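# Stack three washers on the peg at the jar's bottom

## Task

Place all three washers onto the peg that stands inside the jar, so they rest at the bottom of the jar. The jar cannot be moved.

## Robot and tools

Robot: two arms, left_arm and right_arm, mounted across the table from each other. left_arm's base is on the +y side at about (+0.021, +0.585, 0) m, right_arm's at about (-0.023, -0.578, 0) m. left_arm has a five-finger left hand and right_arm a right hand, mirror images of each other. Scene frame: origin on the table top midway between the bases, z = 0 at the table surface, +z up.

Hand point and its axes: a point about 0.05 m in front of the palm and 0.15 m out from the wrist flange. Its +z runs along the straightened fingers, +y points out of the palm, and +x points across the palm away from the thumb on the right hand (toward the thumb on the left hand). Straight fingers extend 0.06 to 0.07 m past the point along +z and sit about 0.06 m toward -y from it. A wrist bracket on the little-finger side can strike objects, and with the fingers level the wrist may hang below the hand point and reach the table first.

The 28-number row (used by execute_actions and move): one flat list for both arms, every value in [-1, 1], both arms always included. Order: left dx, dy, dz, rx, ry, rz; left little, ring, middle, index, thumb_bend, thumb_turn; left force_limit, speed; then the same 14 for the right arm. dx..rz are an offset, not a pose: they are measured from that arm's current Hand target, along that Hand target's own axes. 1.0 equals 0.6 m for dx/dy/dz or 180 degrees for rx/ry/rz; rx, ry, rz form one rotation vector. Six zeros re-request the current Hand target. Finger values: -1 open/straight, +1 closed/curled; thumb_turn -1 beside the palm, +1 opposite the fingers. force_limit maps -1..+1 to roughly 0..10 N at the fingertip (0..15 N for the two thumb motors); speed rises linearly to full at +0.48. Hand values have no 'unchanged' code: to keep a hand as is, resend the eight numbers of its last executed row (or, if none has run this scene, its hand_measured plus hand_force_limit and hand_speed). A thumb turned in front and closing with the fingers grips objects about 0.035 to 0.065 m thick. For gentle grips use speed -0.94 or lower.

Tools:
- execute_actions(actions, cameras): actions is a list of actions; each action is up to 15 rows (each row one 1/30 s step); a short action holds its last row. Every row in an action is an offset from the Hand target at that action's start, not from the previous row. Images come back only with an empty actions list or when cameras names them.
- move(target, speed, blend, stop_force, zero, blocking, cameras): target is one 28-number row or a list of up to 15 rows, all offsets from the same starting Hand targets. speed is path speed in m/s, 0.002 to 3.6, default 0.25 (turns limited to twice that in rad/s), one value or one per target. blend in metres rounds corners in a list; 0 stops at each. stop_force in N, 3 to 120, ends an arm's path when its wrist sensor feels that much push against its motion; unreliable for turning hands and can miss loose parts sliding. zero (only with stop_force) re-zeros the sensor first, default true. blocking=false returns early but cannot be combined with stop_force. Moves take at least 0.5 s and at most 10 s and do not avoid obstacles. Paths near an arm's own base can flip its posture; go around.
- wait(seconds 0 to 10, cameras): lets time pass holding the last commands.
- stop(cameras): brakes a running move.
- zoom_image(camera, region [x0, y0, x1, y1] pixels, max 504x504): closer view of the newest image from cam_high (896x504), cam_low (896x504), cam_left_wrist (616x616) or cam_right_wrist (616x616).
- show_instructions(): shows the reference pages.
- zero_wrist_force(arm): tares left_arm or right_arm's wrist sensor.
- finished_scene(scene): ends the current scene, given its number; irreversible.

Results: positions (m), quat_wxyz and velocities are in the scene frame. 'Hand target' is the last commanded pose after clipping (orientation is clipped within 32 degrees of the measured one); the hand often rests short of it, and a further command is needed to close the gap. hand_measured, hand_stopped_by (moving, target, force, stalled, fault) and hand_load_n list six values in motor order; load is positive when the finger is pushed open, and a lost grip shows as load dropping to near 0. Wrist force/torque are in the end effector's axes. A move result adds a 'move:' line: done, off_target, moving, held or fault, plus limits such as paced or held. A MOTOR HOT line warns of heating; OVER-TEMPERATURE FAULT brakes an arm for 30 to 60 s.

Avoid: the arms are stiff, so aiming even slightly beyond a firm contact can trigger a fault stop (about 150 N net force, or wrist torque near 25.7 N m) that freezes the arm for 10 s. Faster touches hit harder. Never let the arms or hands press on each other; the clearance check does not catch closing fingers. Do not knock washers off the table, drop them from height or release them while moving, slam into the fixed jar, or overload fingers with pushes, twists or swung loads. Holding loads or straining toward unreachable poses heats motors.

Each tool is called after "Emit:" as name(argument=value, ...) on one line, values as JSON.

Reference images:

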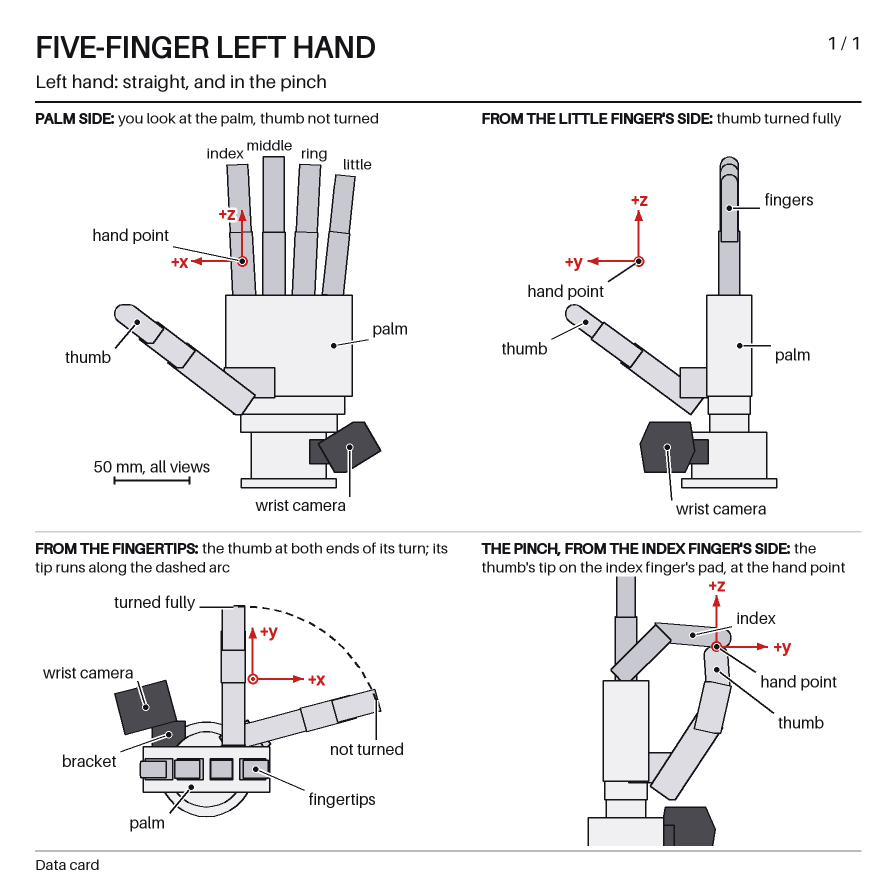

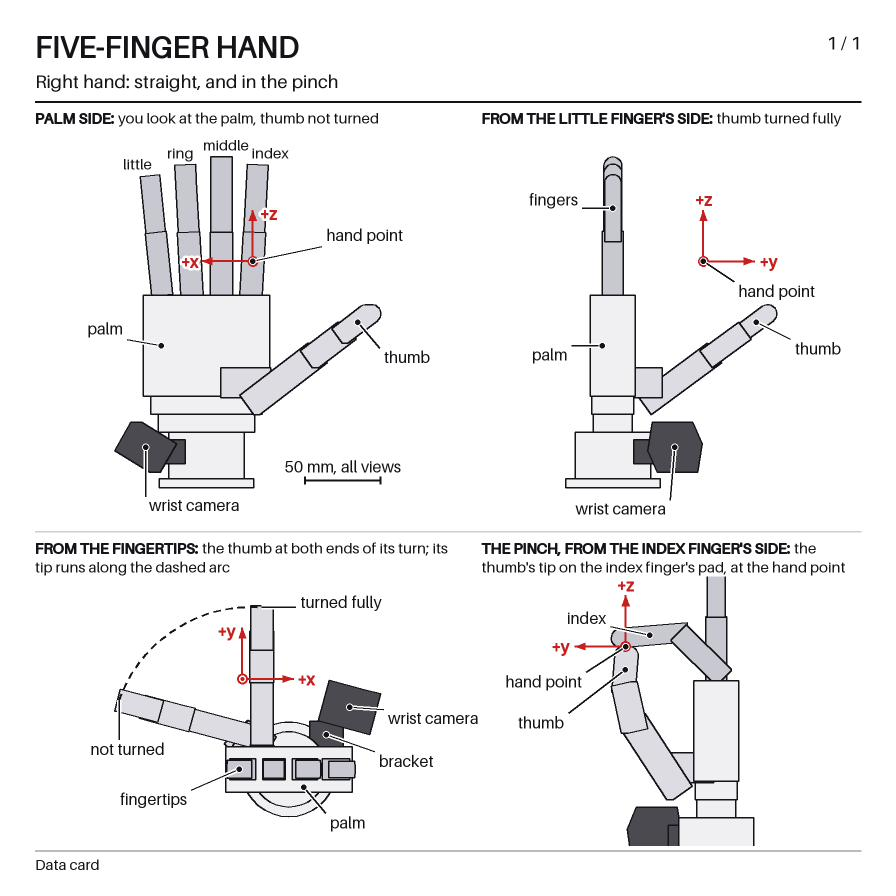

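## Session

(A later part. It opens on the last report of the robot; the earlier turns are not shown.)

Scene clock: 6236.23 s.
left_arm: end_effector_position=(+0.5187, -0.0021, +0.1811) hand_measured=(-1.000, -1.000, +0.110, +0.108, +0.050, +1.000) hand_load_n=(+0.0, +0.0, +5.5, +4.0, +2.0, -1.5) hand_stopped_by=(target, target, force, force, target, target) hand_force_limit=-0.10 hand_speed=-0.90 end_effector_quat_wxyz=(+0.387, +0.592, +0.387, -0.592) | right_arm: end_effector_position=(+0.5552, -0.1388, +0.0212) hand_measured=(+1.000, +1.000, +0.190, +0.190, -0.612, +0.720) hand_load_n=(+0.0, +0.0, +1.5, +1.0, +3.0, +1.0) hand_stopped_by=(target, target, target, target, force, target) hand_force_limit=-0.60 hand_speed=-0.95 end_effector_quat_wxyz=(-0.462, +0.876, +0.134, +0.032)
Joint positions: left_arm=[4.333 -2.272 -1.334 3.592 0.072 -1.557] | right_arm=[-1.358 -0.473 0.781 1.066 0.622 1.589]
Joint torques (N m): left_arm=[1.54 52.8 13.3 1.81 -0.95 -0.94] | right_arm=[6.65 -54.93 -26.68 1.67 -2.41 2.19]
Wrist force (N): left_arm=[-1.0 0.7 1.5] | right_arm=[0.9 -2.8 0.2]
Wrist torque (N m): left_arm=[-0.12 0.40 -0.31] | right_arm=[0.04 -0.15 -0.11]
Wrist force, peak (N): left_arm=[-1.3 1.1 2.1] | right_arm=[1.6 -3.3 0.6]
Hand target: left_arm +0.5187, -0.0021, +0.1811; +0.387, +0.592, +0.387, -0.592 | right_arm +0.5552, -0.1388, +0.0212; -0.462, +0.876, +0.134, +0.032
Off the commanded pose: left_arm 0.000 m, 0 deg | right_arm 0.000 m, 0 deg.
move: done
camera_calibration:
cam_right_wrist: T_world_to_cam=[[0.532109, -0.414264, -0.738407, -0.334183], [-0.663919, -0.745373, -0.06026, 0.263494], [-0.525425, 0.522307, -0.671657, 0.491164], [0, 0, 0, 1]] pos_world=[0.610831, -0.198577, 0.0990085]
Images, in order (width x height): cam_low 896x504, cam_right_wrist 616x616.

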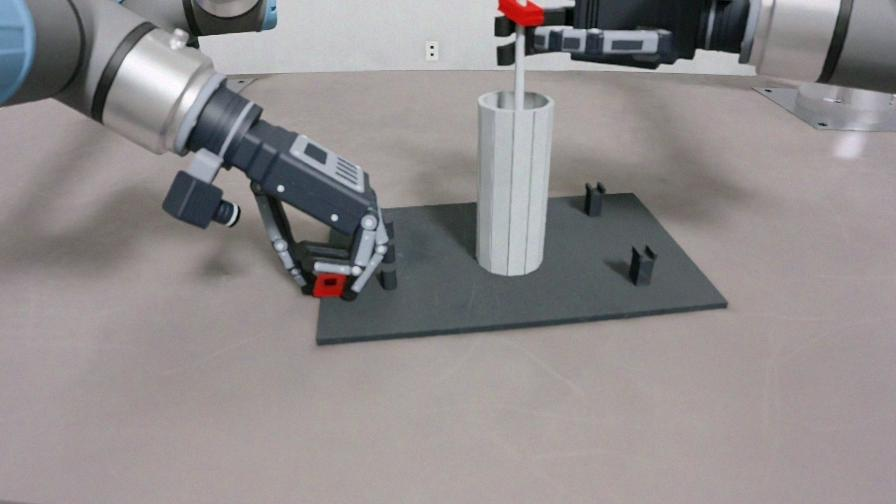

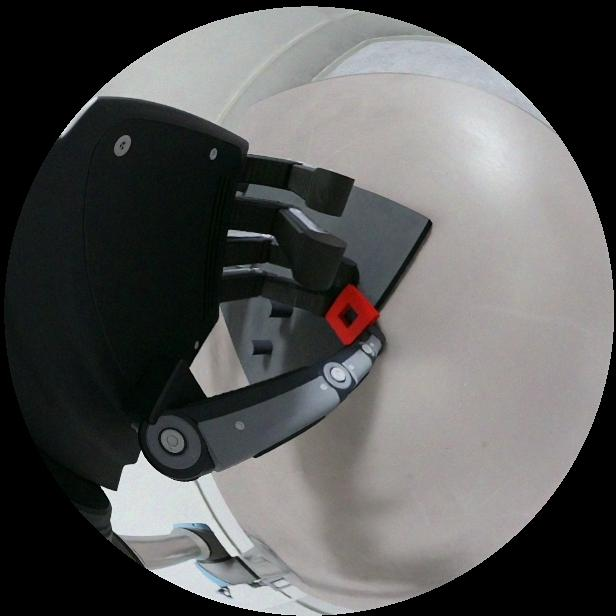

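Emit:
move(target=[[0,0,0,0,0,0,-1,-1,0.61,0.61,0.05,1,-0.1,-0.9,0.00602,-0.02669,-0.01904,0,0,0,1,1,0.19,0.19,-0.45,0.72,-0.6,-0.95],[0,0,0,0,0,0,-1,-1,0.61,0.61,0.05,1,-0.1,-0.9,0.02407,-0.10677,-0.07616,0,0,0,1,1,0.19,0.19,-0.45,0.72,-0.6,-0.95]], speed=0.04, blend=0.005, cameras=["cam_right_wrist", "cam_low"])

Emit:
zoom_image(camera="cam_right_wrist", region=[300, 260, 400, 360])

Scene clock: 6250.17 s.
left_arm: end_effector_position=(+0.5187, -0.0021, +0.1811) hand_measured=(-1.000, -1.000, +0.110, +0.108, +0.050, +1.000) hand_load_n=(+0.0, +0.0, +5.5, +4.0, +2.0, -1.0) hand_stopped_by=(target, target, force, force, target, target) hand_force_limit=-0.10 hand_speed=-0.90 end_effector_quat_wxyz=(+0.387, +0.592, +0.387, -0.592) | right_arm: end_effector_position=(+0.5552, -0.1388, +0.1014) hand_measured=(+1.000, +1.000, +0.190, +0.190, -0.612, +0.720) hand_load_n=(+0.0, +0.0, +2.0, +0.5, +3.0, +1.0) hand_stopped_by=(target, target, target, target, force, target) hand_force_limit=-0.60 hand_speed=-0.95 end_effector_quat_wxyz=(-0.462, +0.876, +0.134, +0.032)
Joint positions: left_arm=[4.333 -2.272 -1.334 3.592 0.072 -1.557] | right_arm=[-1.358 -0.538 0.699 1.213 0.622 1.589]
Joint torques (N m): left_arm=[0.85 53.26 12.25 1.85 -1.01 -1.04] | right_arm=[-0.67 -50.31 -8.12 0.63 -2.43 0.11]
Wrist force (N): left_arm=[-0.8 0.6 1.9] | right_arm=[1.1 -1.7 1.1]
Wrist torque (N m): left_arm=[-0.15 0.37 -0.27] | right_arm=[0.08 -0.24 -0.05]
Wrist force, peak (N): left_arm=[-1.3 0.9 2.2] | right_arm=[1.7 -3.4 -0.1]
Hand target: left_arm +0.5187, -0.0021, +0.1811; +0.387, +0.592, +0.387, -0.592 | right_arm +0.5552, -0.1388, +0.1012; -0.462, +0.876, +0.134, +0.032
Off the commanded pose: left_arm 0.000 m, 0 deg | right_arm 0.000 m, 0 deg.
move: done
camera_calibration:
cam_right_wrist: T_world_to_cam=[[0.532302, -0.414246, -0.738278, -0.275101], [-0.663906, -0.745368, -0.0604556, 0.268356], [-0.525246, 0.522328, -0.671782, 0.544947], [0, 0, 0, 1]] pos_world=[0.610831, -0.198577, 0.179208]
Images, in order (width x height): cam_low 896x504, cam_right_wrist 616x616.

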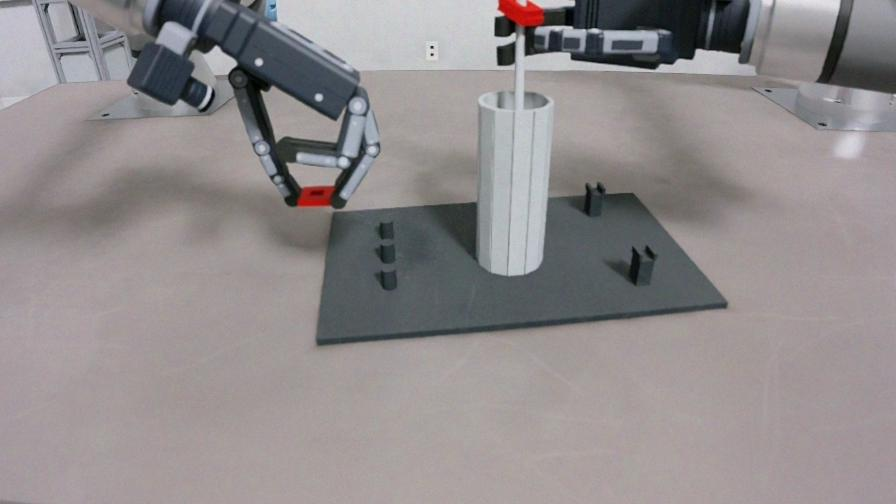

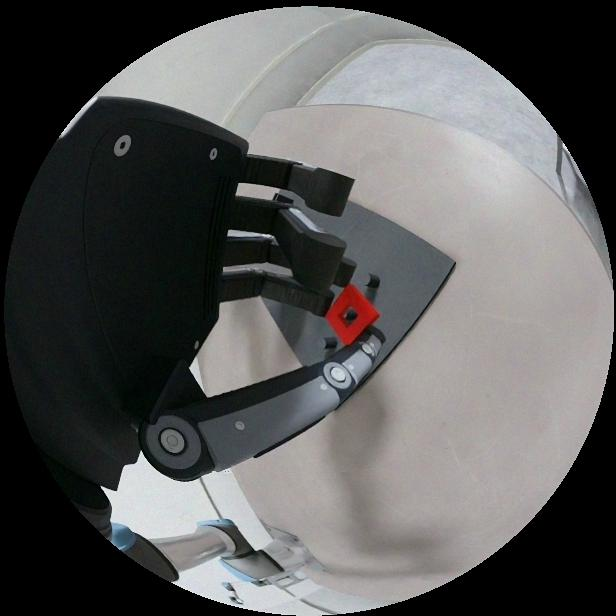

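Scaled by 5.040 from the camera's 616x616 image, which has a finer 880x880 frame.

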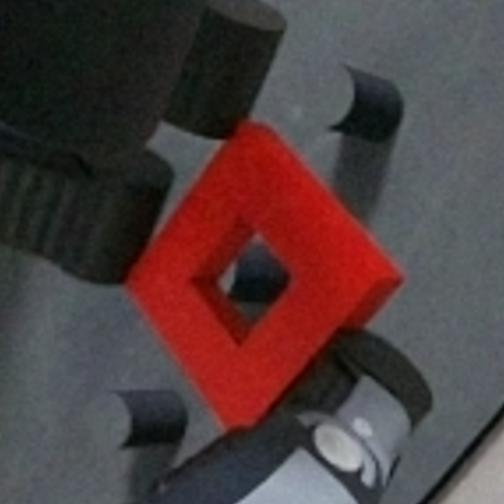

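Emit:
zoom_image(camera="cam_right_wrist", region=[322, 282, 382, 342])

Scaled by 8.400 from the camera's 616x616 image, which has a finer 880x880 frame.

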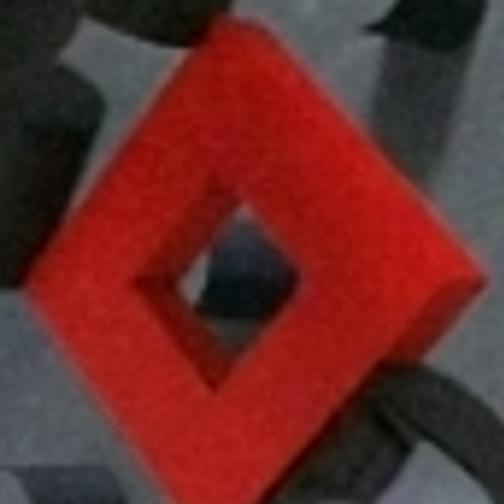

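Emit:
move(target=[[0,0,0,0,0,0,-1,-1,0.61,0.61,0.05,1,-0.1,-0.9,-0.02273,-0.08412,-0.03167,-0.042117,0.186853,0.13328,1,1,0.19,0.19,-0.45,0.72,-0.6,-0.95],[0,0,0,0,0,0,-1,-1,0.61,0.61,0.05,1,-0.1,-0.9,0.02598,-0.34552,-0.07295,-0.042117,0.186853,0.13328,1,1,0.19,0.19,-0.45,0.72,-0.6,-0.95],[0,0,0,0,0,0,-1,-1,0.61,0.61,0.05,1,-0.1,-0.9,0.04692,-0.39507,0.03228,-0.042117,0.186853,0.13328,1,1,0.19,0.19,-0.45,0.72,-0.6,-0.95]], speed=0.1, blend=0.02, cameras=["cam_right_wrist", "cam_left_wrist"])

Emit:
zoom_image(camera="cam_right_wrist", region=[322, 282, 382, 342])

Emit:
zoom_image(camera="cam_left_wrist", region=[200, 110, 340, 280])

Scene clock: 6306.30 s.
left_arm: end_effector_position=(+0.5187, -0.0021, +0.1811) hand_measured=(-1.000, -1.000, +0.110, +0.108, +0.050, +1.000) hand_load_n=(+0.0, +0.0, +5.5, +4.0, +2.0, -1.0) hand_stopped_by=(target, target, force, force, target, target) hand_force_limit=-0.10 hand_speed=-0.90 end_effector_quat_wxyz=(+0.387, +0.592, +0.387, -0.592) | right_arm: end_effector_position=(+0.5181, +0.0102, +0.2850) hand_measured=(+1.000, +1.000, +0.190, +0.190, -0.612, +0.720) hand_load_n=(+0.0, +0.0, +2.0, +0.5, +3.0, +1.0) hand_stopped_by=(target, target, target, target, force, target) hand_force_limit=-0.60 hand_speed=-0.95 end_effector_quat_wxyz=(+0.420, -0.866, +0.189, -0.196)
Joint positions: left_arm=[4.333 -2.272 -1.334 3.592 0.072 -1.557] | right_arm=[-1.015 -0.785 0.53 0.893 1.281 2.711]
Joint torques (N m): left_arm=[2.45 54.9 10.71 1.8 -0.94 -0.99] | right_arm=[-6.83 -56 -15.58 -1.59 -1.65 -2.51]
Wrist force (N): left_arm=[-0.8 0.7 2.0] | right_arm=[1.2 -1.1 1.2]
Wrist torque (N m): left_arm=[-0.14 0.40 -0.29] | right_arm=[0.17 -0.29 -0.11]
Wrist force, peak (N): left_arm=[-1.4 1.0 2.3] | right_arm=[0.8 -2.3 1.9]
Hand target: left_arm +0.5187, -0.0021, +0.1811; +0.387, +0.592, +0.387, -0.592 | right_arm +0.5181, +0.0102, +0.2850; -0.420, +0.866, -0.189, +0.196
Off the commanded pose: left_arm 0.000 m, 0 deg | right_arm 0.000 m, 0 deg.
move: done
camera_calibration:
cam_left_wrist: T_world_to_cam=[[-0.879944, 0.413099, -0.234623, 0.49568], [0.411328, 0.415359, -0.811348, -0.0686615], [-0.237714, -0.810448, -0.535412, 0.33316], [0, 0, 0, 1]] pos_world=[0.54361, 0.0937635, 0.238968]
cam_right_wrist: T_world_to_cam=[[0.118141, -0.66386, -0.738466, 0.159063], [-0.992147, -0.109669, -0.0601365, 0.529365], [-0.0410643, 0.739772, -0.671603, 0.317914], [0, 0, 0, 1]] pos_world=[0.519471, -0.071534, 0.362809]
Images, in order (width x height): cam_left_wrist 616x616, cam_right_wrist 616x616.

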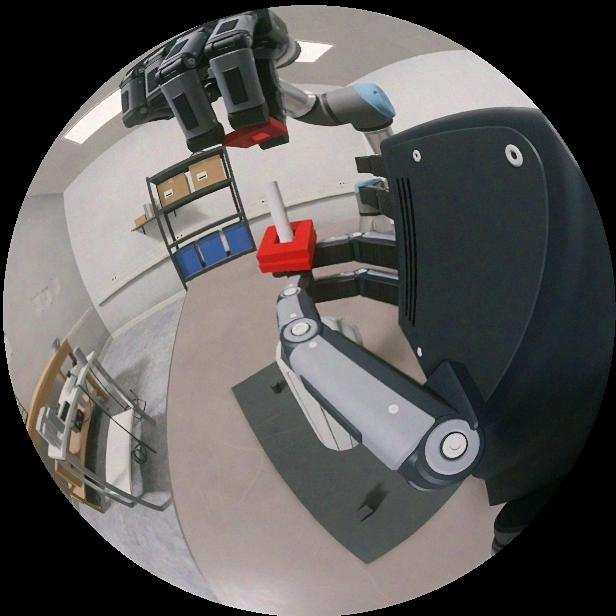

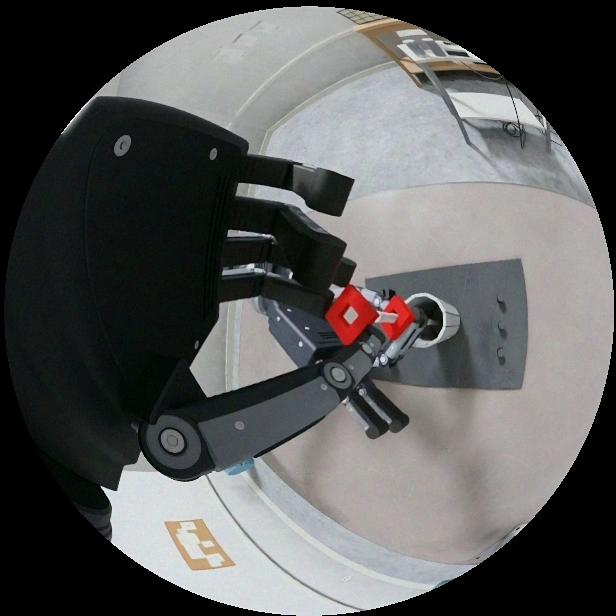

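Scaled by 8.400 from the camera's 616x616 image, which has a finer 880x880 frame.

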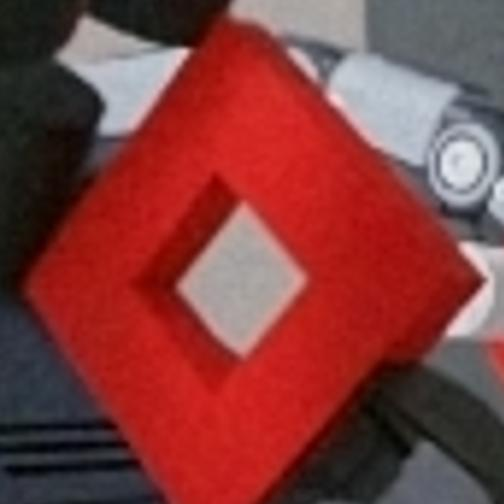

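Scaled by 2.965 from the camera's 616x616 image, which has a finer 880x880 frame.

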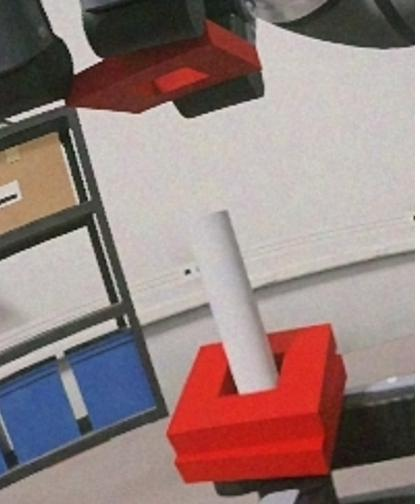

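Emit:
move(target=[0,0,0,0,0,0,-1,-1,0.61,0.61,0.05,1,-0.1,-0.9,-0.0122,0.05597,0.04023,0,0,0,1,1,0.19,0.19,-0.45,0.72,-0.6,-0.95], speed=0.015, stop_force=3, cameras=["cam_right_wrist", "cam_left_wrist"])

Emit:
zoom_image(camera="cam_right_wrist", region=[322, 282, 382, 342])

Emit:
zoom_image(camera="cam_left_wrist", region=[200, 150, 340, 290])

Scene clock: 6327.53 s.
left_arm: end_effector_position=(+0.5187, -0.0021, +0.1811) hand_measured=(-1.000, -1.000, +0.110, +0.108, +0.050, +1.000) hand_load_n=(+0.0, +0.0, +5.5, +4.0, +2.0, -1.0) hand_stopped_by=(target, target, force, force, target, target) hand_force_limit=-0.10 hand_speed=-0.90 end_effector_quat_wxyz=(+0.387, +0.592, +0.387, -0.592) | right_arm: end_effector_position=(+0.5184, +0.0102, +0.2431) hand_measured=(+1.000, +1.000, +0.190, +0.190, -0.612, +0.720) hand_load_n=(+0.5, +0.0, +2.0, +0.5, +3.0, +0.5) hand_stopped_by=(target, target, target, target, force, target) hand_force_limit=-0.60 hand_speed=-0.95 end_effector_quat_wxyz=(+0.420, -0.866, +0.189, -0.196)
Joint positions: left_arm=[4.333 -2.272 -1.334 3.592 0.072 -1.557] | right_arm=[-1.015 -0.816 0.695 0.76 1.281 2.711]
Joint torques (N m): left_arm=[2.65 54.65 9.88 1.8 -1.01 -1.14] | right_arm=[-9.18 -51.18 -28.94 1.47 -1.83 -1.57]
Wrist force (N): left_arm=[-1.1 0.9 1.9] | right_arm=[1.3 -1.3 1.1]
Wrist torque (N m): left_arm=[-0.11 0.42 -0.31] | right_arm=[0.13 -0.29 -0.12]
Wrist force, peak (N): left_arm=[-1.3 1.0 2.5] | right_arm=[1.8 -1.7 1.5]
Hand target: left_arm +0.5187, -0.0021, +0.1811; +0.387, +0.592, +0.387, -0.592 | right_arm +0.5184, +0.0102, +0.2430; -0.420, +0.866, -0.189, +0.196
Off the commanded pose: left_arm 0.000 m, 0 deg | right_arm 0.000 m, 0 deg.
move: done
camera_calibration:
cam_left_wrist: T_world_to_cam=[[-0.879944, 0.413099, -0.234623, 0.49568], [0.411328, 0.415359, -0.811348, -0.0686615], [-0.237714, -0.810448, -0.535412, 0.33316], [0, 0, 0, 1]] pos_world=[0.54361, 0.0937635, 0.238968]
cam_right_wrist: T_world_to_cam=[[0.118285, -0.663803, -0.738495, 0.128024], [-0.992135, -0.109684, -0.0603203, 0.527194], [-0.0409602, 0.739821, -0.671556, 0.28972], [0, 0, 0, 1]] pos_world=[0.519771, -0.0715339, 0.320909]
Images, in order (width x height): cam_left_wrist 616x616, cam_right_wrist 616x616.

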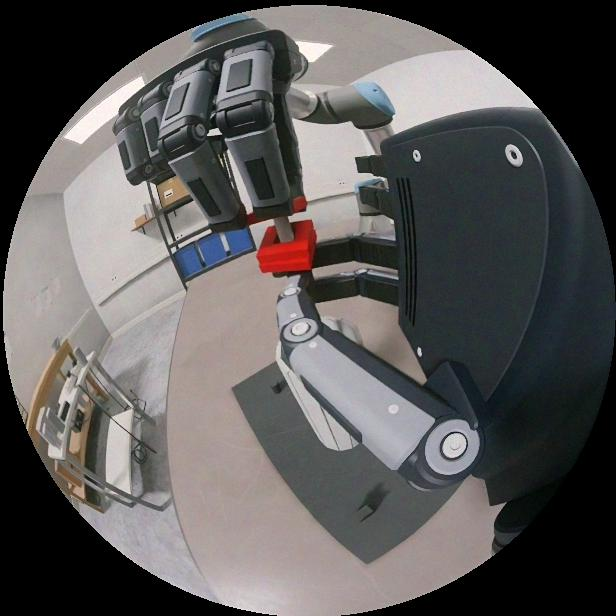

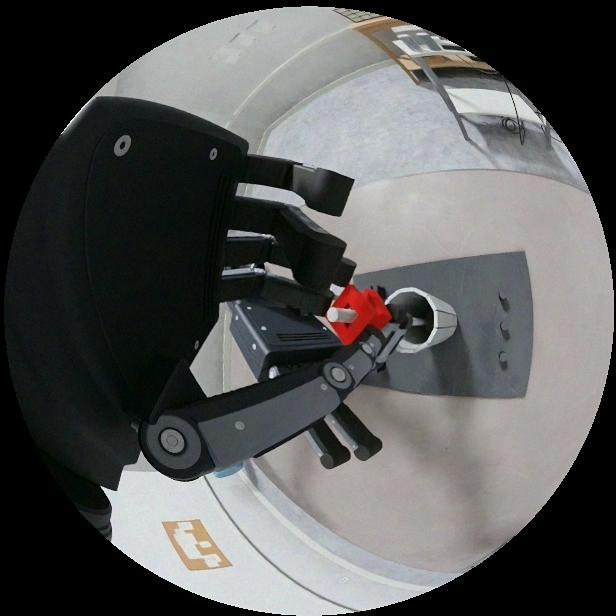

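Scaled by 8.400 from the camera's 616x616 image, which has a finer 880x880 frame.

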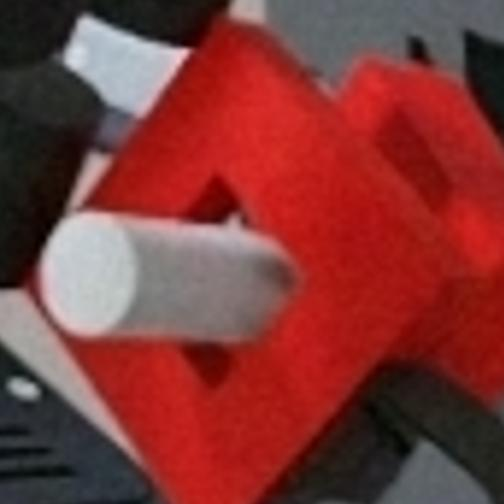

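Scaled by 3.600 from the camera's 616x616 image, which has a finer 880x880 frame.

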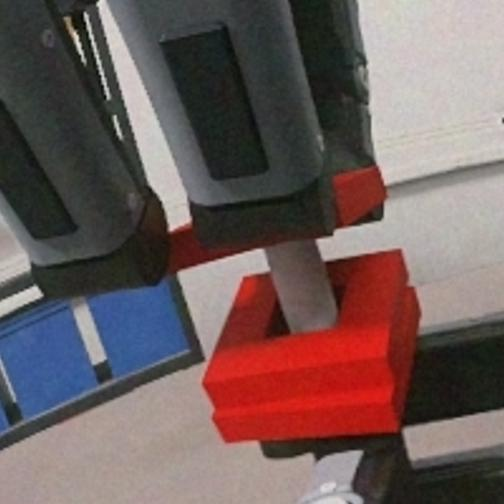

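Emit:
move(target=[0,0,0,0,0,0,-1,-1,0.61,0.61,0.05,1,-0.1,-0.9,0,0,0,0,0,0,1,1,0.12,0.12,-0.8,0.72,-0.6,-0.8])

Emit:
move(target=[0,0,0,0,0,0,-1,-1,0.61,0.61,0.05,1,-0.1,-0.9,0.019554,-0.086743,-0.06188,0,0,0,1,1,0.12,0.12,-0.8,0.72,-0.6,-0.8], speed=0.06, cameras=["cam_right_wrist", "cam_left_wrist", "cam_low"])

Emit:
zoom_image(camera="cam_left_wrist", region=[200, 150, 420, 370])

Scene clock: 6338.43 s.
left_arm: end_effector_position=(+0.5187, -0.0021, +0.1811) hand_measured=(-1.000, -1.000, +0.110, +0.108, +0.050, +1.000) hand_load_n=(+0.0, +0.0, +5.5, +4.0, +2.0, -1.5) hand_stopped_by=(target, target, force, force, target, target) hand_force_limit=-0.10 hand_speed=-0.90 end_effector_quat_wxyz=(+0.387, +0.592, +0.387, -0.592) | right_arm: end_effector_position=(+0.5184, +0.0102, +0.2430) hand_measured=(+1.000, +1.000, +0.120, +0.120, -0.800, +0.720) hand_load_n=(+0.0, +0.0, +0.0, +0.0, +0.0, +0.0) hand_stopped_by=(target, target, target, target, target, target) hand_force_limit=-0.60 hand_speed=-0.80 end_effector_quat_wxyz=(+0.420, -0.866, +0.189, -0.196)
Joint positions: left_arm=[4.333 -2.272 -1.334 3.592 0.072 -1.557] | right_arm=[-1.015 -0.816 0.695 0.76 1.281 2.711]
Joint torques (N m): left_arm=[2.13 54.48 9.38 1.77 -1 -0.99] | right_arm=[-8.19 -47.31 -26.99 1.65 -1.42 1.89]
Wrist force (N): left_arm=[-0.9 1.2 1.6] | right_arm=[1.5 -1.6 1.2]
Wrist torque (N m): left_arm=[-0.06 0.43 -0.32] | right_arm=[0.08 -0.32 -0.11]
Wrist force, peak (N): left_arm=[-1.3 1.1 2.1] | right_arm=[1.4 -2.1 1.1]
Hand target: left_arm +0.5187, -0.0021, +0.1811; +0.387, +0.592, +0.387, -0.592 | right_arm +0.5184, +0.0102, +0.2430; -0.420, +0.866, -0.189, +0.196
Off the commanded pose: left_arm 0.000 m, 0 deg | right_arm 0.000 m, 0 deg.
move: done

Scene clock: 6339.90 s.
left_arm: end_effector_position=(+0.5187, -0.0021, +0.1811) hand_measured=(-1.000, -1.000, +0.110, +0.108, +0.050, +1.000) hand_load_n=(+0.0, +0.0, +5.5, +4.0, +2.0, -1.5) hand_stopped_by=(target, target, force, force, target, target) hand_force_limit=-0.10 hand_speed=-0.90 end_effector_quat_wxyz=(+0.387, +0.592, +0.387, -0.592) | right_arm: end_effector_position=(+0.5185, +0.0101, +0.3079) hand_measured=(+1.000, +1.000, +0.120, +0.120, -0.800, +0.720) hand_load_n=(+0.0, +0.0, +0.0, +0.0, +0.0, +0.0) hand_stopped_by=(target, target, target, target, target, target) hand_force_limit=-0.60 hand_speed=-0.80 end_effector_quat_wxyz=(+0.420, -0.866, +0.189, -0.196)
Joint positions: left_arm=[4.333 -2.272 -1.334 3.592 0.072 -1.557] | right_arm=[-1.015 -0.748 0.402 0.985 1.281 2.711]
Joint torques (N m): left_arm=[2.84 51.97 8.73 1.85 -1.05 -0.99] | right_arm=[-1.31 -62.23 -9.48 -1.33 -0.24 -2.07]
Wrist force (N): left_arm=[-1.1 1.1 1.8] | right_arm=[1.1 -1.7 0.9]
Wrist torque (N m): left_arm=[-0.08 0.43 -0.32] | right_arm=[0.12 -0.26 -0.12]
Wrist force, peak (N): left_arm=[-0.9 0.8 2.3] | right_arm=[1.4 -1.9 1.6]
Hand target: left_arm +0.5187, -0.0021, +0.1811; +0.387, +0.592, +0.387, -0.592 | right_arm +0.5184, +0.0101, +0.3080; -0.420, +0.866, -0.189, +0.196
Off the commanded pose: left_arm 0.000 m, 0 deg | right_arm 0.000 m, 0 deg.
move: done
camera_calibration:
cam_left_wrist: T_world_to_cam=[[-0.879944, 0.413099, -0.234623, 0.49568], [0.411328, 0.415359, -0.811348, -0.0686615], [-0.237714, -0.810448, -0.535412, 0.33316], [0, 0, 0, 1]] pos_world=[0.54361, 0.0937635, 0.238968]
cam_right_wrist: T_world_to_cam=[[0.117988, -0.663829, -0.738519, 0.176029], [-0.992166, -0.10956, -0.0600314, 0.531115], [-0.0410614, 0.739816, -0.671555, 0.333293], [0, 0, 0, 1]] pos_world=[0.519871, -0.0715338, 0.385709]
Images, in order (width x height): cam_low 896x504, cam_left_wrist 616x616, cam_right_wrist 616x616.

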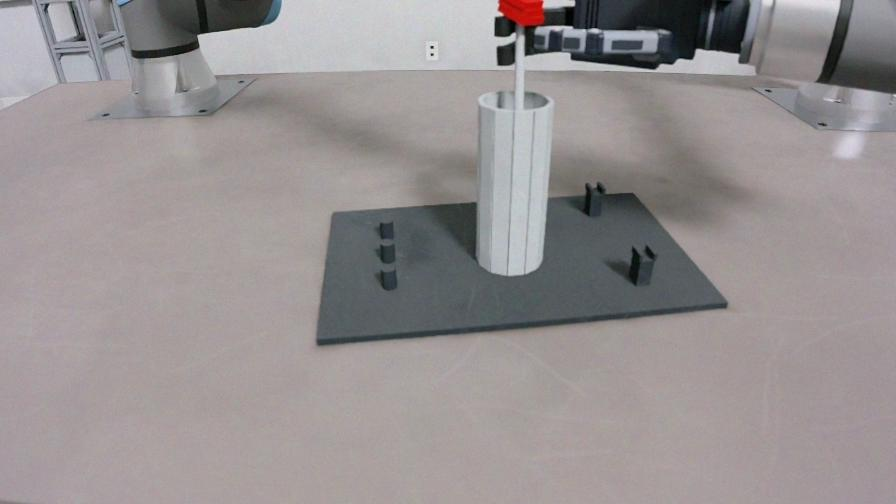

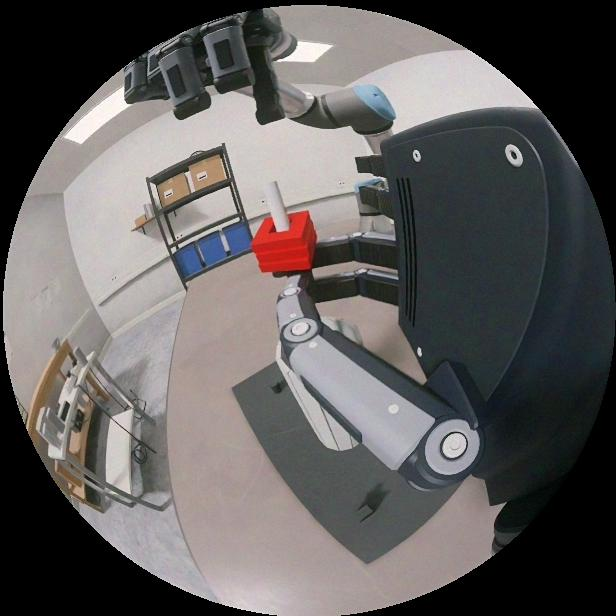

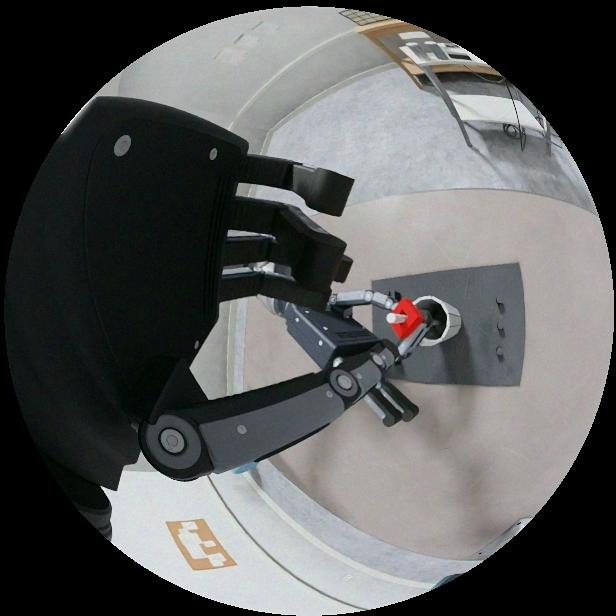

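Scaled by 2.291 from the camera's 616x616 image, which has a finer 880x880 frame.

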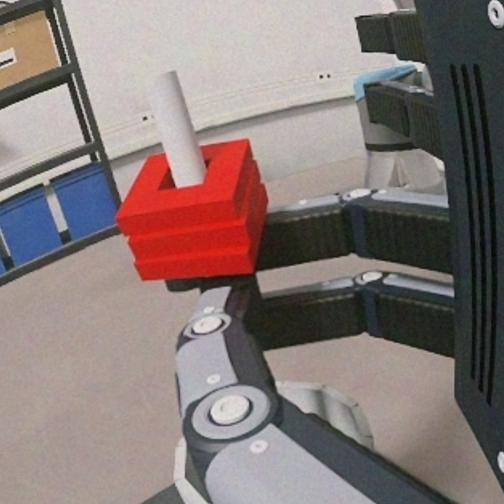

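Emit:
move(target=[0,0,0,0,0,0,-1,-1,0.61,0.61,0.05,1,-0.1,-0.9,-0.01915,0.08135,0.05205,0,0,0,1,1,0.19,0.19,-0.76,0.72,-0.6,-0.5], speed=0.025, stop_force=3, cameras=["cam_right_wrist", "cam_left_wrist"])

Emit:
zoom_image(camera="cam_right_wrist", region=[300, 260, 420, 380])

Emit:
zoom_image(camera="cam_left_wrist", region=[200, 130, 340, 290])

Scene clock: 6449.90 s.
left_arm: end_effector_position=(+0.5187, -0.0021, +0.1811) hand_measured=(-1.000, -1.000, +0.110, +0.108, +0.050, +1.000) hand_load_n=(+0.0, +0.0, +5.5, +4.0, +2.0, -1.0) hand_stopped_by=(target, target, force, force, target, target) hand_force_limit=-0.10 hand_speed=-0.90 end_effector_quat_wxyz=(+0.387, +0.592, +0.387, -0.592) | right_arm: end_effector_position=(+0.5162, +0.0080, +0.2491) hand_measured=(+1.000, +1.000, +0.190, +0.190, -0.760, +0.720) hand_load_n=(+0.0, +0.0, +0.0, +0.0, +0.0, +0.0) hand_stopped_by=(target, target, target, target, target, target) hand_force_limit=-0.60 hand_speed=-0.50 end_effector_quat_wxyz=(+0.420, -0.866, +0.189, -0.196)
Joint positions: left_arm=[4.333 -2.272 -1.334 3.592 0.072 -1.557] | right_arm=[-1.016 -0.825 0.694 0.769 1.28 2.71]
Joint torques (N m): left_arm=[3.01 44.72 7.53 1.77 -1 -1.07] | right_arm=[-8.95 -45.37 -29.35 1.88 -1.92 -0.8]
Wrist force (N): left_arm=[-0.7 0.9 1.9] | right_arm=[1.6 -1.5 1.0]
Wrist torque (N m): left_arm=[-0.11 0.41 -0.30] | right_arm=[0.11 -0.34 -0.05]
Wrist force, peak (N): left_arm=[-1.1 1.1 2.1] | right_arm=[1.6 -1.7 1.6]
Hand target: left_arm +0.5187, -0.0021, +0.1811; +0.387, +0.592, +0.387, -0.592 | right_arm +0.5162, +0.0081, +0.2490; -0.420, +0.866, -0.189, +0.196
Off the commanded pose: left_arm 0.000 m, 0 deg | right_arm 0.000 m, 0 deg.
move: done
camera_calibration:
cam_left_wrist: T_world_to_cam=[[-0.879944, 0.413099, -0.234623, 0.49568], [0.411328, 0.415359, -0.811348, -0.0686615], [-0.237714, -0.810448, -0.535412, 0.33316], [0, 0, 0, 1]] pos_world=[0.54361, 0.0937635, 0.238968]
cam_right_wrist: T_world_to_cam=[[0.118285, -0.663803, -0.738495, 0.131321], [-0.992135, -0.109684, -0.0603203, 0.525143], [-0.0409602, 0.739821, -0.671556, 0.295213], [0, 0, 0, 1]] pos_world=[0.517571, -0.0736339, 0.326909]
Images, in order (width x height): cam_left_wrist 616x616, cam_right_wrist 616x616.

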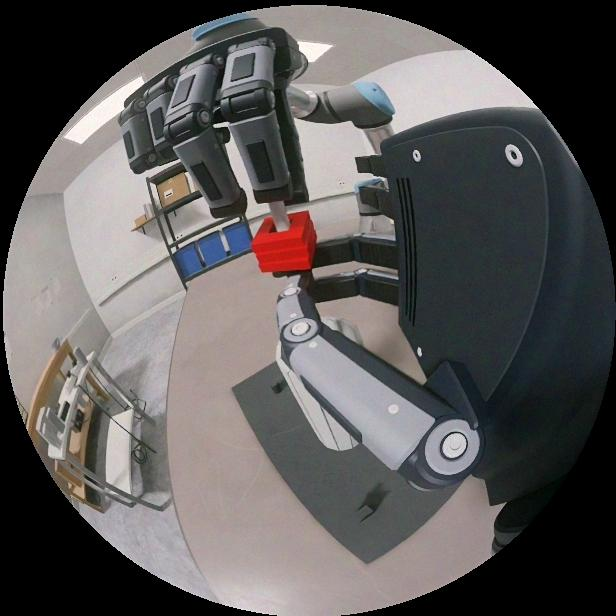

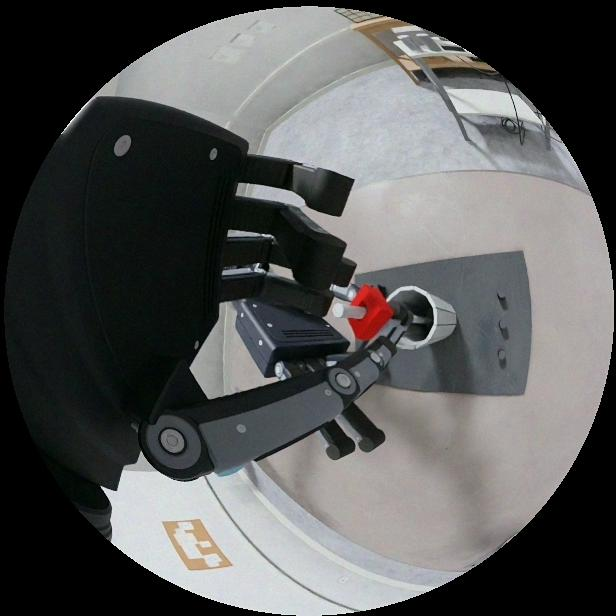

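Scaled by 4.200 from the camera's 616x616 image, which has a finer 880x880 frame.

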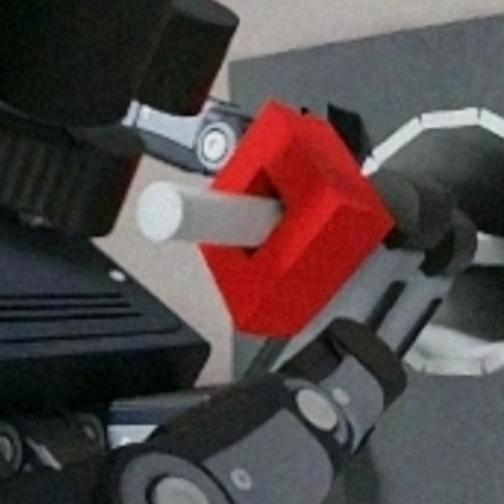

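Scaled by 3.150 from the camera's 616x616 image, which has a finer 880x880 frame.

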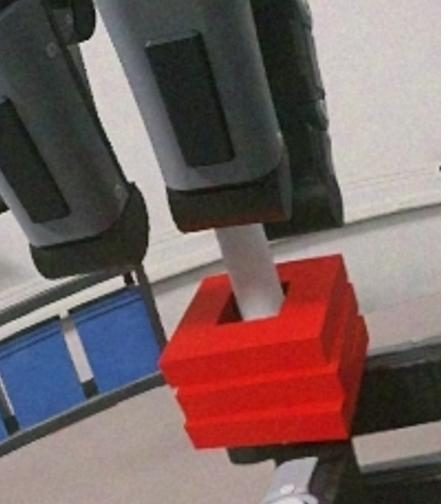

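Emit:
move(target=[0,0,0,0,0,0,-1,-1,0.61,0.61,0.05,1,-0.1,-0.9,-0.00138,0.00652,-0.00957,0,0,0,1,1,0.19,0.19,-0.76,0.72,-0.6,-0.5], speed=0.01, stop_force=3, cameras=["cam_right_wrist", "cam_left_wrist"])

Emit:
zoom_image(camera="cam_right_wrist", region=[300, 260, 420, 380])

Emit:
zoom_image(camera="cam_left_wrist", region=[200, 130, 340, 290])

Scene clock: 6469.27 s.
left_arm: end_effector_position=(+0.5187, -0.0021, +0.1811) hand_measured=(-1.000, -1.000, +0.110, +0.108, +0.050, +1.000) hand_load_n=(+0.0, +0.0, +6.5, +3.5, +1.5, -1.5) hand_stopped_by=(target, target, force, force, target, target) hand_force_limit=-0.10 hand_speed=-0.90 end_effector_quat_wxyz=(+0.387, +0.592, +0.387, -0.592) | right_arm: end_effector_position=(+0.5121, +0.0024, +0.2490) hand_measured=(+1.000, +1.000, +0.190, +0.190, -0.760, +0.720) hand_load_n=(+0.0, +0.0, +0.0, +0.5, +0.0, +0.0) hand_stopped_by=(target, target, target, target, target, target) hand_force_limit=-0.60 hand_speed=-0.50 end_effector_quat_wxyz=(+0.420, -0.866, +0.189, -0.196)
Joint positions: left_arm=[4.333 -2.272 -1.334 3.592 0.072 -1.557] | right_arm=[-1.02 -0.85 0.738 0.752 1.277 2.708]
Joint torques (N m): left_arm=[3.54 44.77 7.06 1.72 -0.82 -0.9] | right_arm=[2.33 -43.48 -28.7 1.68 -0.02 -0.33]
Wrist force (N): left_arm=[-1.3 0.9 2.6] | right_arm=[1.0 -2.1 1.4]
Wrist torque (N m): left_arm=[-0.12 0.48 -0.31] | right_arm=[0.07 -0.26 -0.09]
Wrist force, peak (N): left_arm=[-1.5 1.3 2.8] | right_arm=[1.7 -2.6 1.0]
Hand target: left_arm +0.5187, -0.0021, +0.1811; +0.387, +0.592, +0.387, -0.592 | right_arm +0.5120, +0.0025, +0.2490; -0.420, +0.866, -0.189, +0.196
Off the commanded pose: left_arm 0.000 m, 0 deg | right_arm 0.000 m, 0 deg.
move: done
camera_calibration:
cam_left_wrist: T_world_to_cam=[[-0.879944, 0.413099, -0.234623, 0.49568], [0.411328, 0.415359, -0.811348, -0.0686615], [-0.237714, -0.810448, -0.535412, 0.33316], [0, 0, 0, 1]] pos_world=[0.54361, 0.0937635, 0.238968]
cam_right_wrist: T_world_to_cam=[[0.118285, -0.663803, -0.738495, 0.128027], [-0.992135, -0.109684, -0.0603203, 0.520356], [-0.0409602, 0.739821, -0.671556, 0.299117], [0, 0, 0, 1]] pos_world=[0.513371, -0.0792339, 0.326809]
Images, in order (width x height): cam_left_wrist 616x616, cam_right_wrist 616x616.

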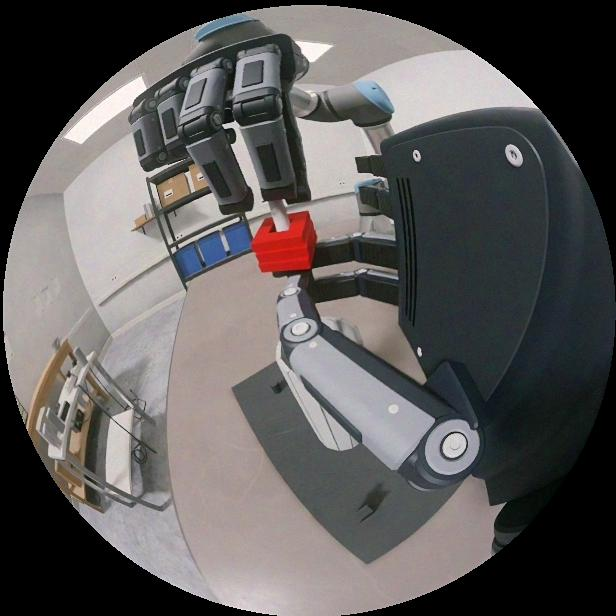

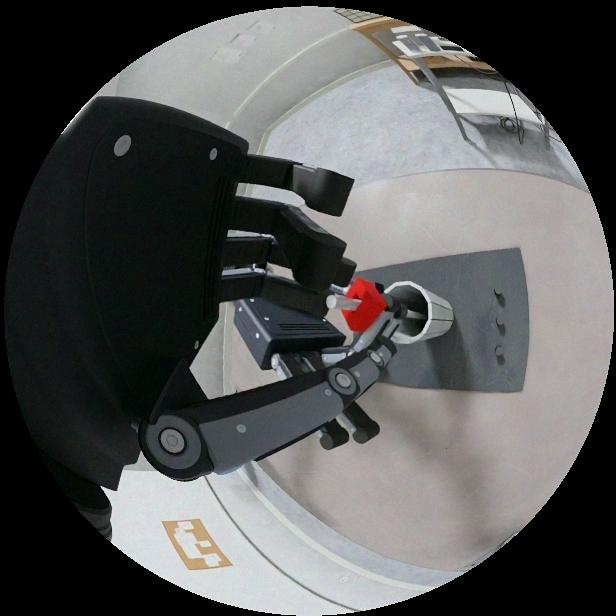

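Scaled by 4.200 from the camera's 616x616 image, which has a finer 880x880 frame.

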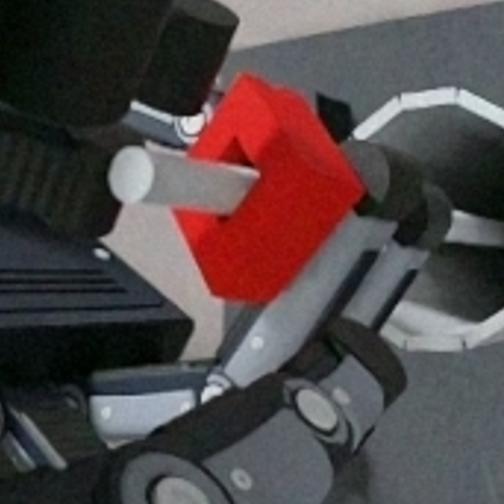

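Scaled by 3.150 from the camera's 616x616 image, which has a finer 880x880 frame.

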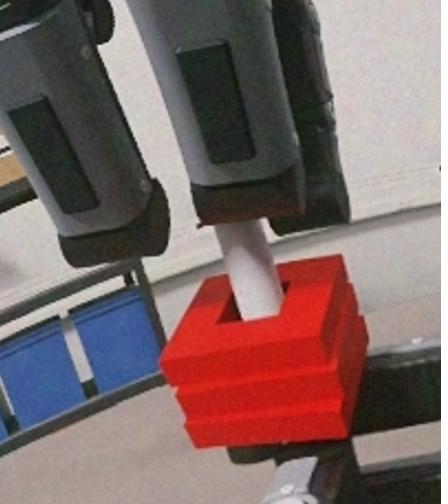

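Emit:
move(target=[0,0,0,0,0,0,-1,-1,0.61,0.61,0.05,1,-0.1,-0.9,0,0,0,0,0,0,1,1,0.19,0.19,0.1,0.72,-0.6,-0.9], cameras=["cam_right_wrist", "cam_left_wrist"])

Emit:
zoom_image(camera="cam_right_wrist", region=[300, 260, 420, 380])

Emit:
zoom_image(camera="cam_left_wrist", region=[200, 130, 340, 290])

Scene clock: 6539.20 s.
left_arm: end_effector_position=(+0.5187, -0.0021, +0.1811) hand_measured=(-1.000, -1.000, +0.110, +0.108, +0.050, +1.000) hand_load_n=(+0.0, +0.0, +5.0, +4.5, +2.0, -1.0) hand_stopped_by=(target, target, force, force, target, target) hand_force_limit=-0.10 hand_speed=-0.90 end_effector_quat_wxyz=(+0.387, +0.592, +0.387, -0.592) | right_arm: end_effector_position=(+0.5120, +0.0025, +0.2490) hand_measured=(+1.000, +1.000, +0.190, +0.190, -0.200, +0.720) hand_load_n=(+0.0, +0.0, +0.0, +3.0, +2.5, +0.5) hand_stopped_by=(target, target, target, target, force, target) hand_force_limit=-0.60 hand_speed=-0.90 end_effector_quat_wxyz=(+0.420, -0.866, +0.189, -0.196)
Joint positions: left_arm=[4.333 -2.272 -1.334 3.592 0.072 -1.557] | right_arm=[-1.02 -0.85 0.738 0.752 1.277 2.708]
Joint torques (N m): left_arm=[4.22 45.2 7.24 1.72 -0.99 -0.71] | right_arm=[6.63 -43.92 -28.38 1.53 0.26 1.92]
Wrist force (N): left_arm=[1.0 0.9 1.8] | right_arm=[1.2 -2.1 0.3]
Wrist torque (N m): left_arm=[-0.12 0.38 -0.29] | right_arm=[0.12 -0.29 -0.06]
Wrist force, peak (N): left_arm=[-1.5 1.2 3.1] | right_arm=[1.3 -2.3 1.7]
Hand target: left_arm +0.5187, -0.0021, +0.1811; +0.387, +0.592, +0.387, -0.592 | right_arm +0.5120, +0.0025, +0.2490; -0.420, +0.866, -0.189, +0.196
Off the commanded pose: left_arm 0.000 m, 0 deg | right_arm 0.000 m, 0 deg.
move: done
camera_calibration:
cam_left_wrist: T_world_to_cam=[[-0.879944, 0.413099, -0.234623, 0.49568], [0.411328, 0.415359, -0.811348, -0.0686615], [-0.237714, -0.810448, -0.535412, 0.33316], [0, 0, 0, 1]] pos_world=[0.54361, 0.0937635, 0.238968]
cam_right_wrist: T_world_to_cam=[[0.118211, -0.663812, -0.738499, 0.128065], [-0.992143, -0.109635, -0.0602652, 0.520346], [-0.0409606, 0.739821, -0.671556, 0.299117], [0, 0, 0, 1]] pos_world=[0.513371, -0.0792339, 0.326809]
Images, in order (width x height): cam_left_wrist 616x616, cam_right_wrist 616x616.

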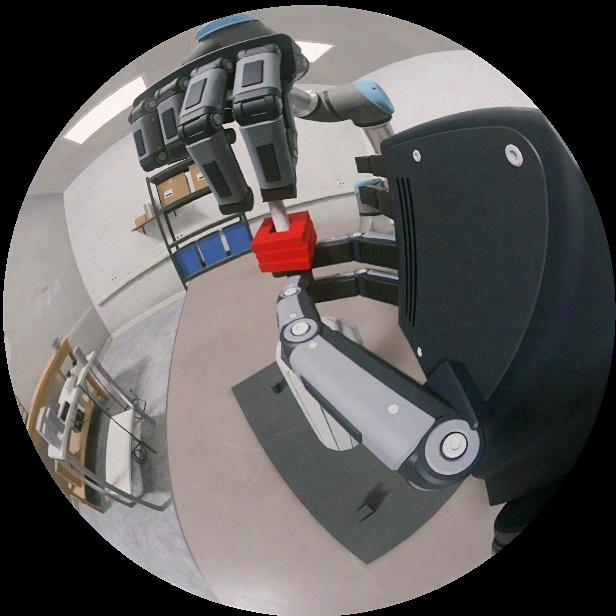

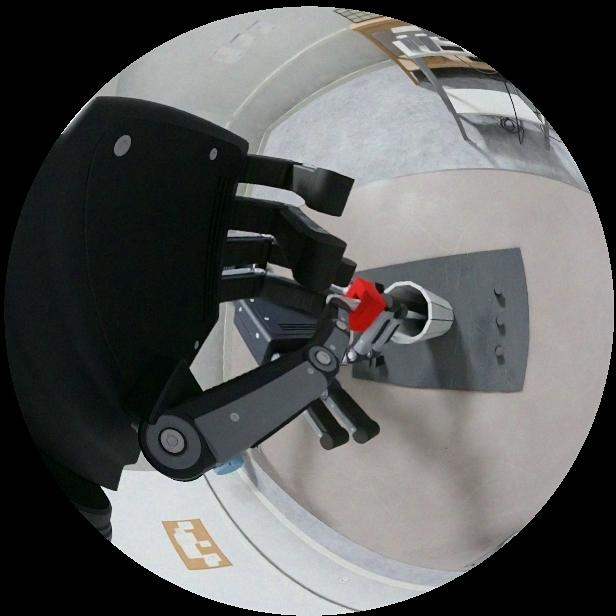

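Scaled by 4.200 from the camera's 616x616 image, which has a finer 880x880 frame.

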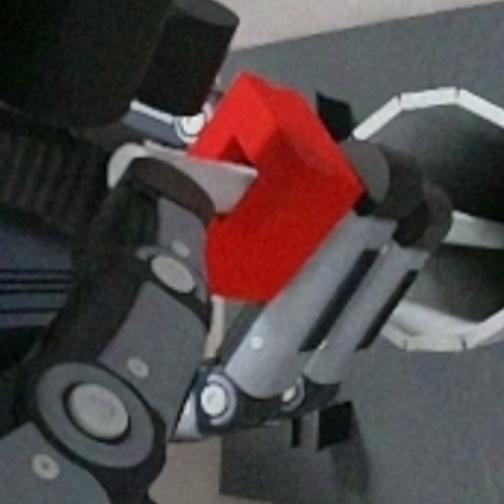

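Scaled by 3.150 from the camera's 616x616 image, which has a finer 880x880 frame.

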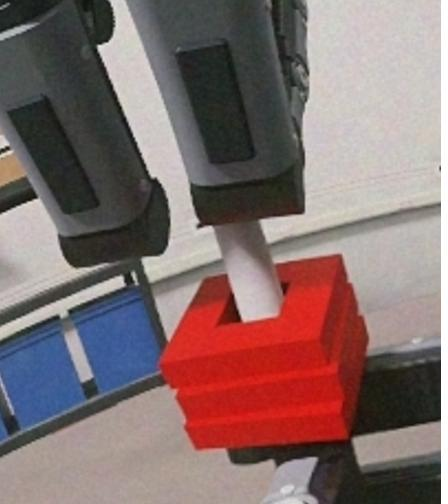

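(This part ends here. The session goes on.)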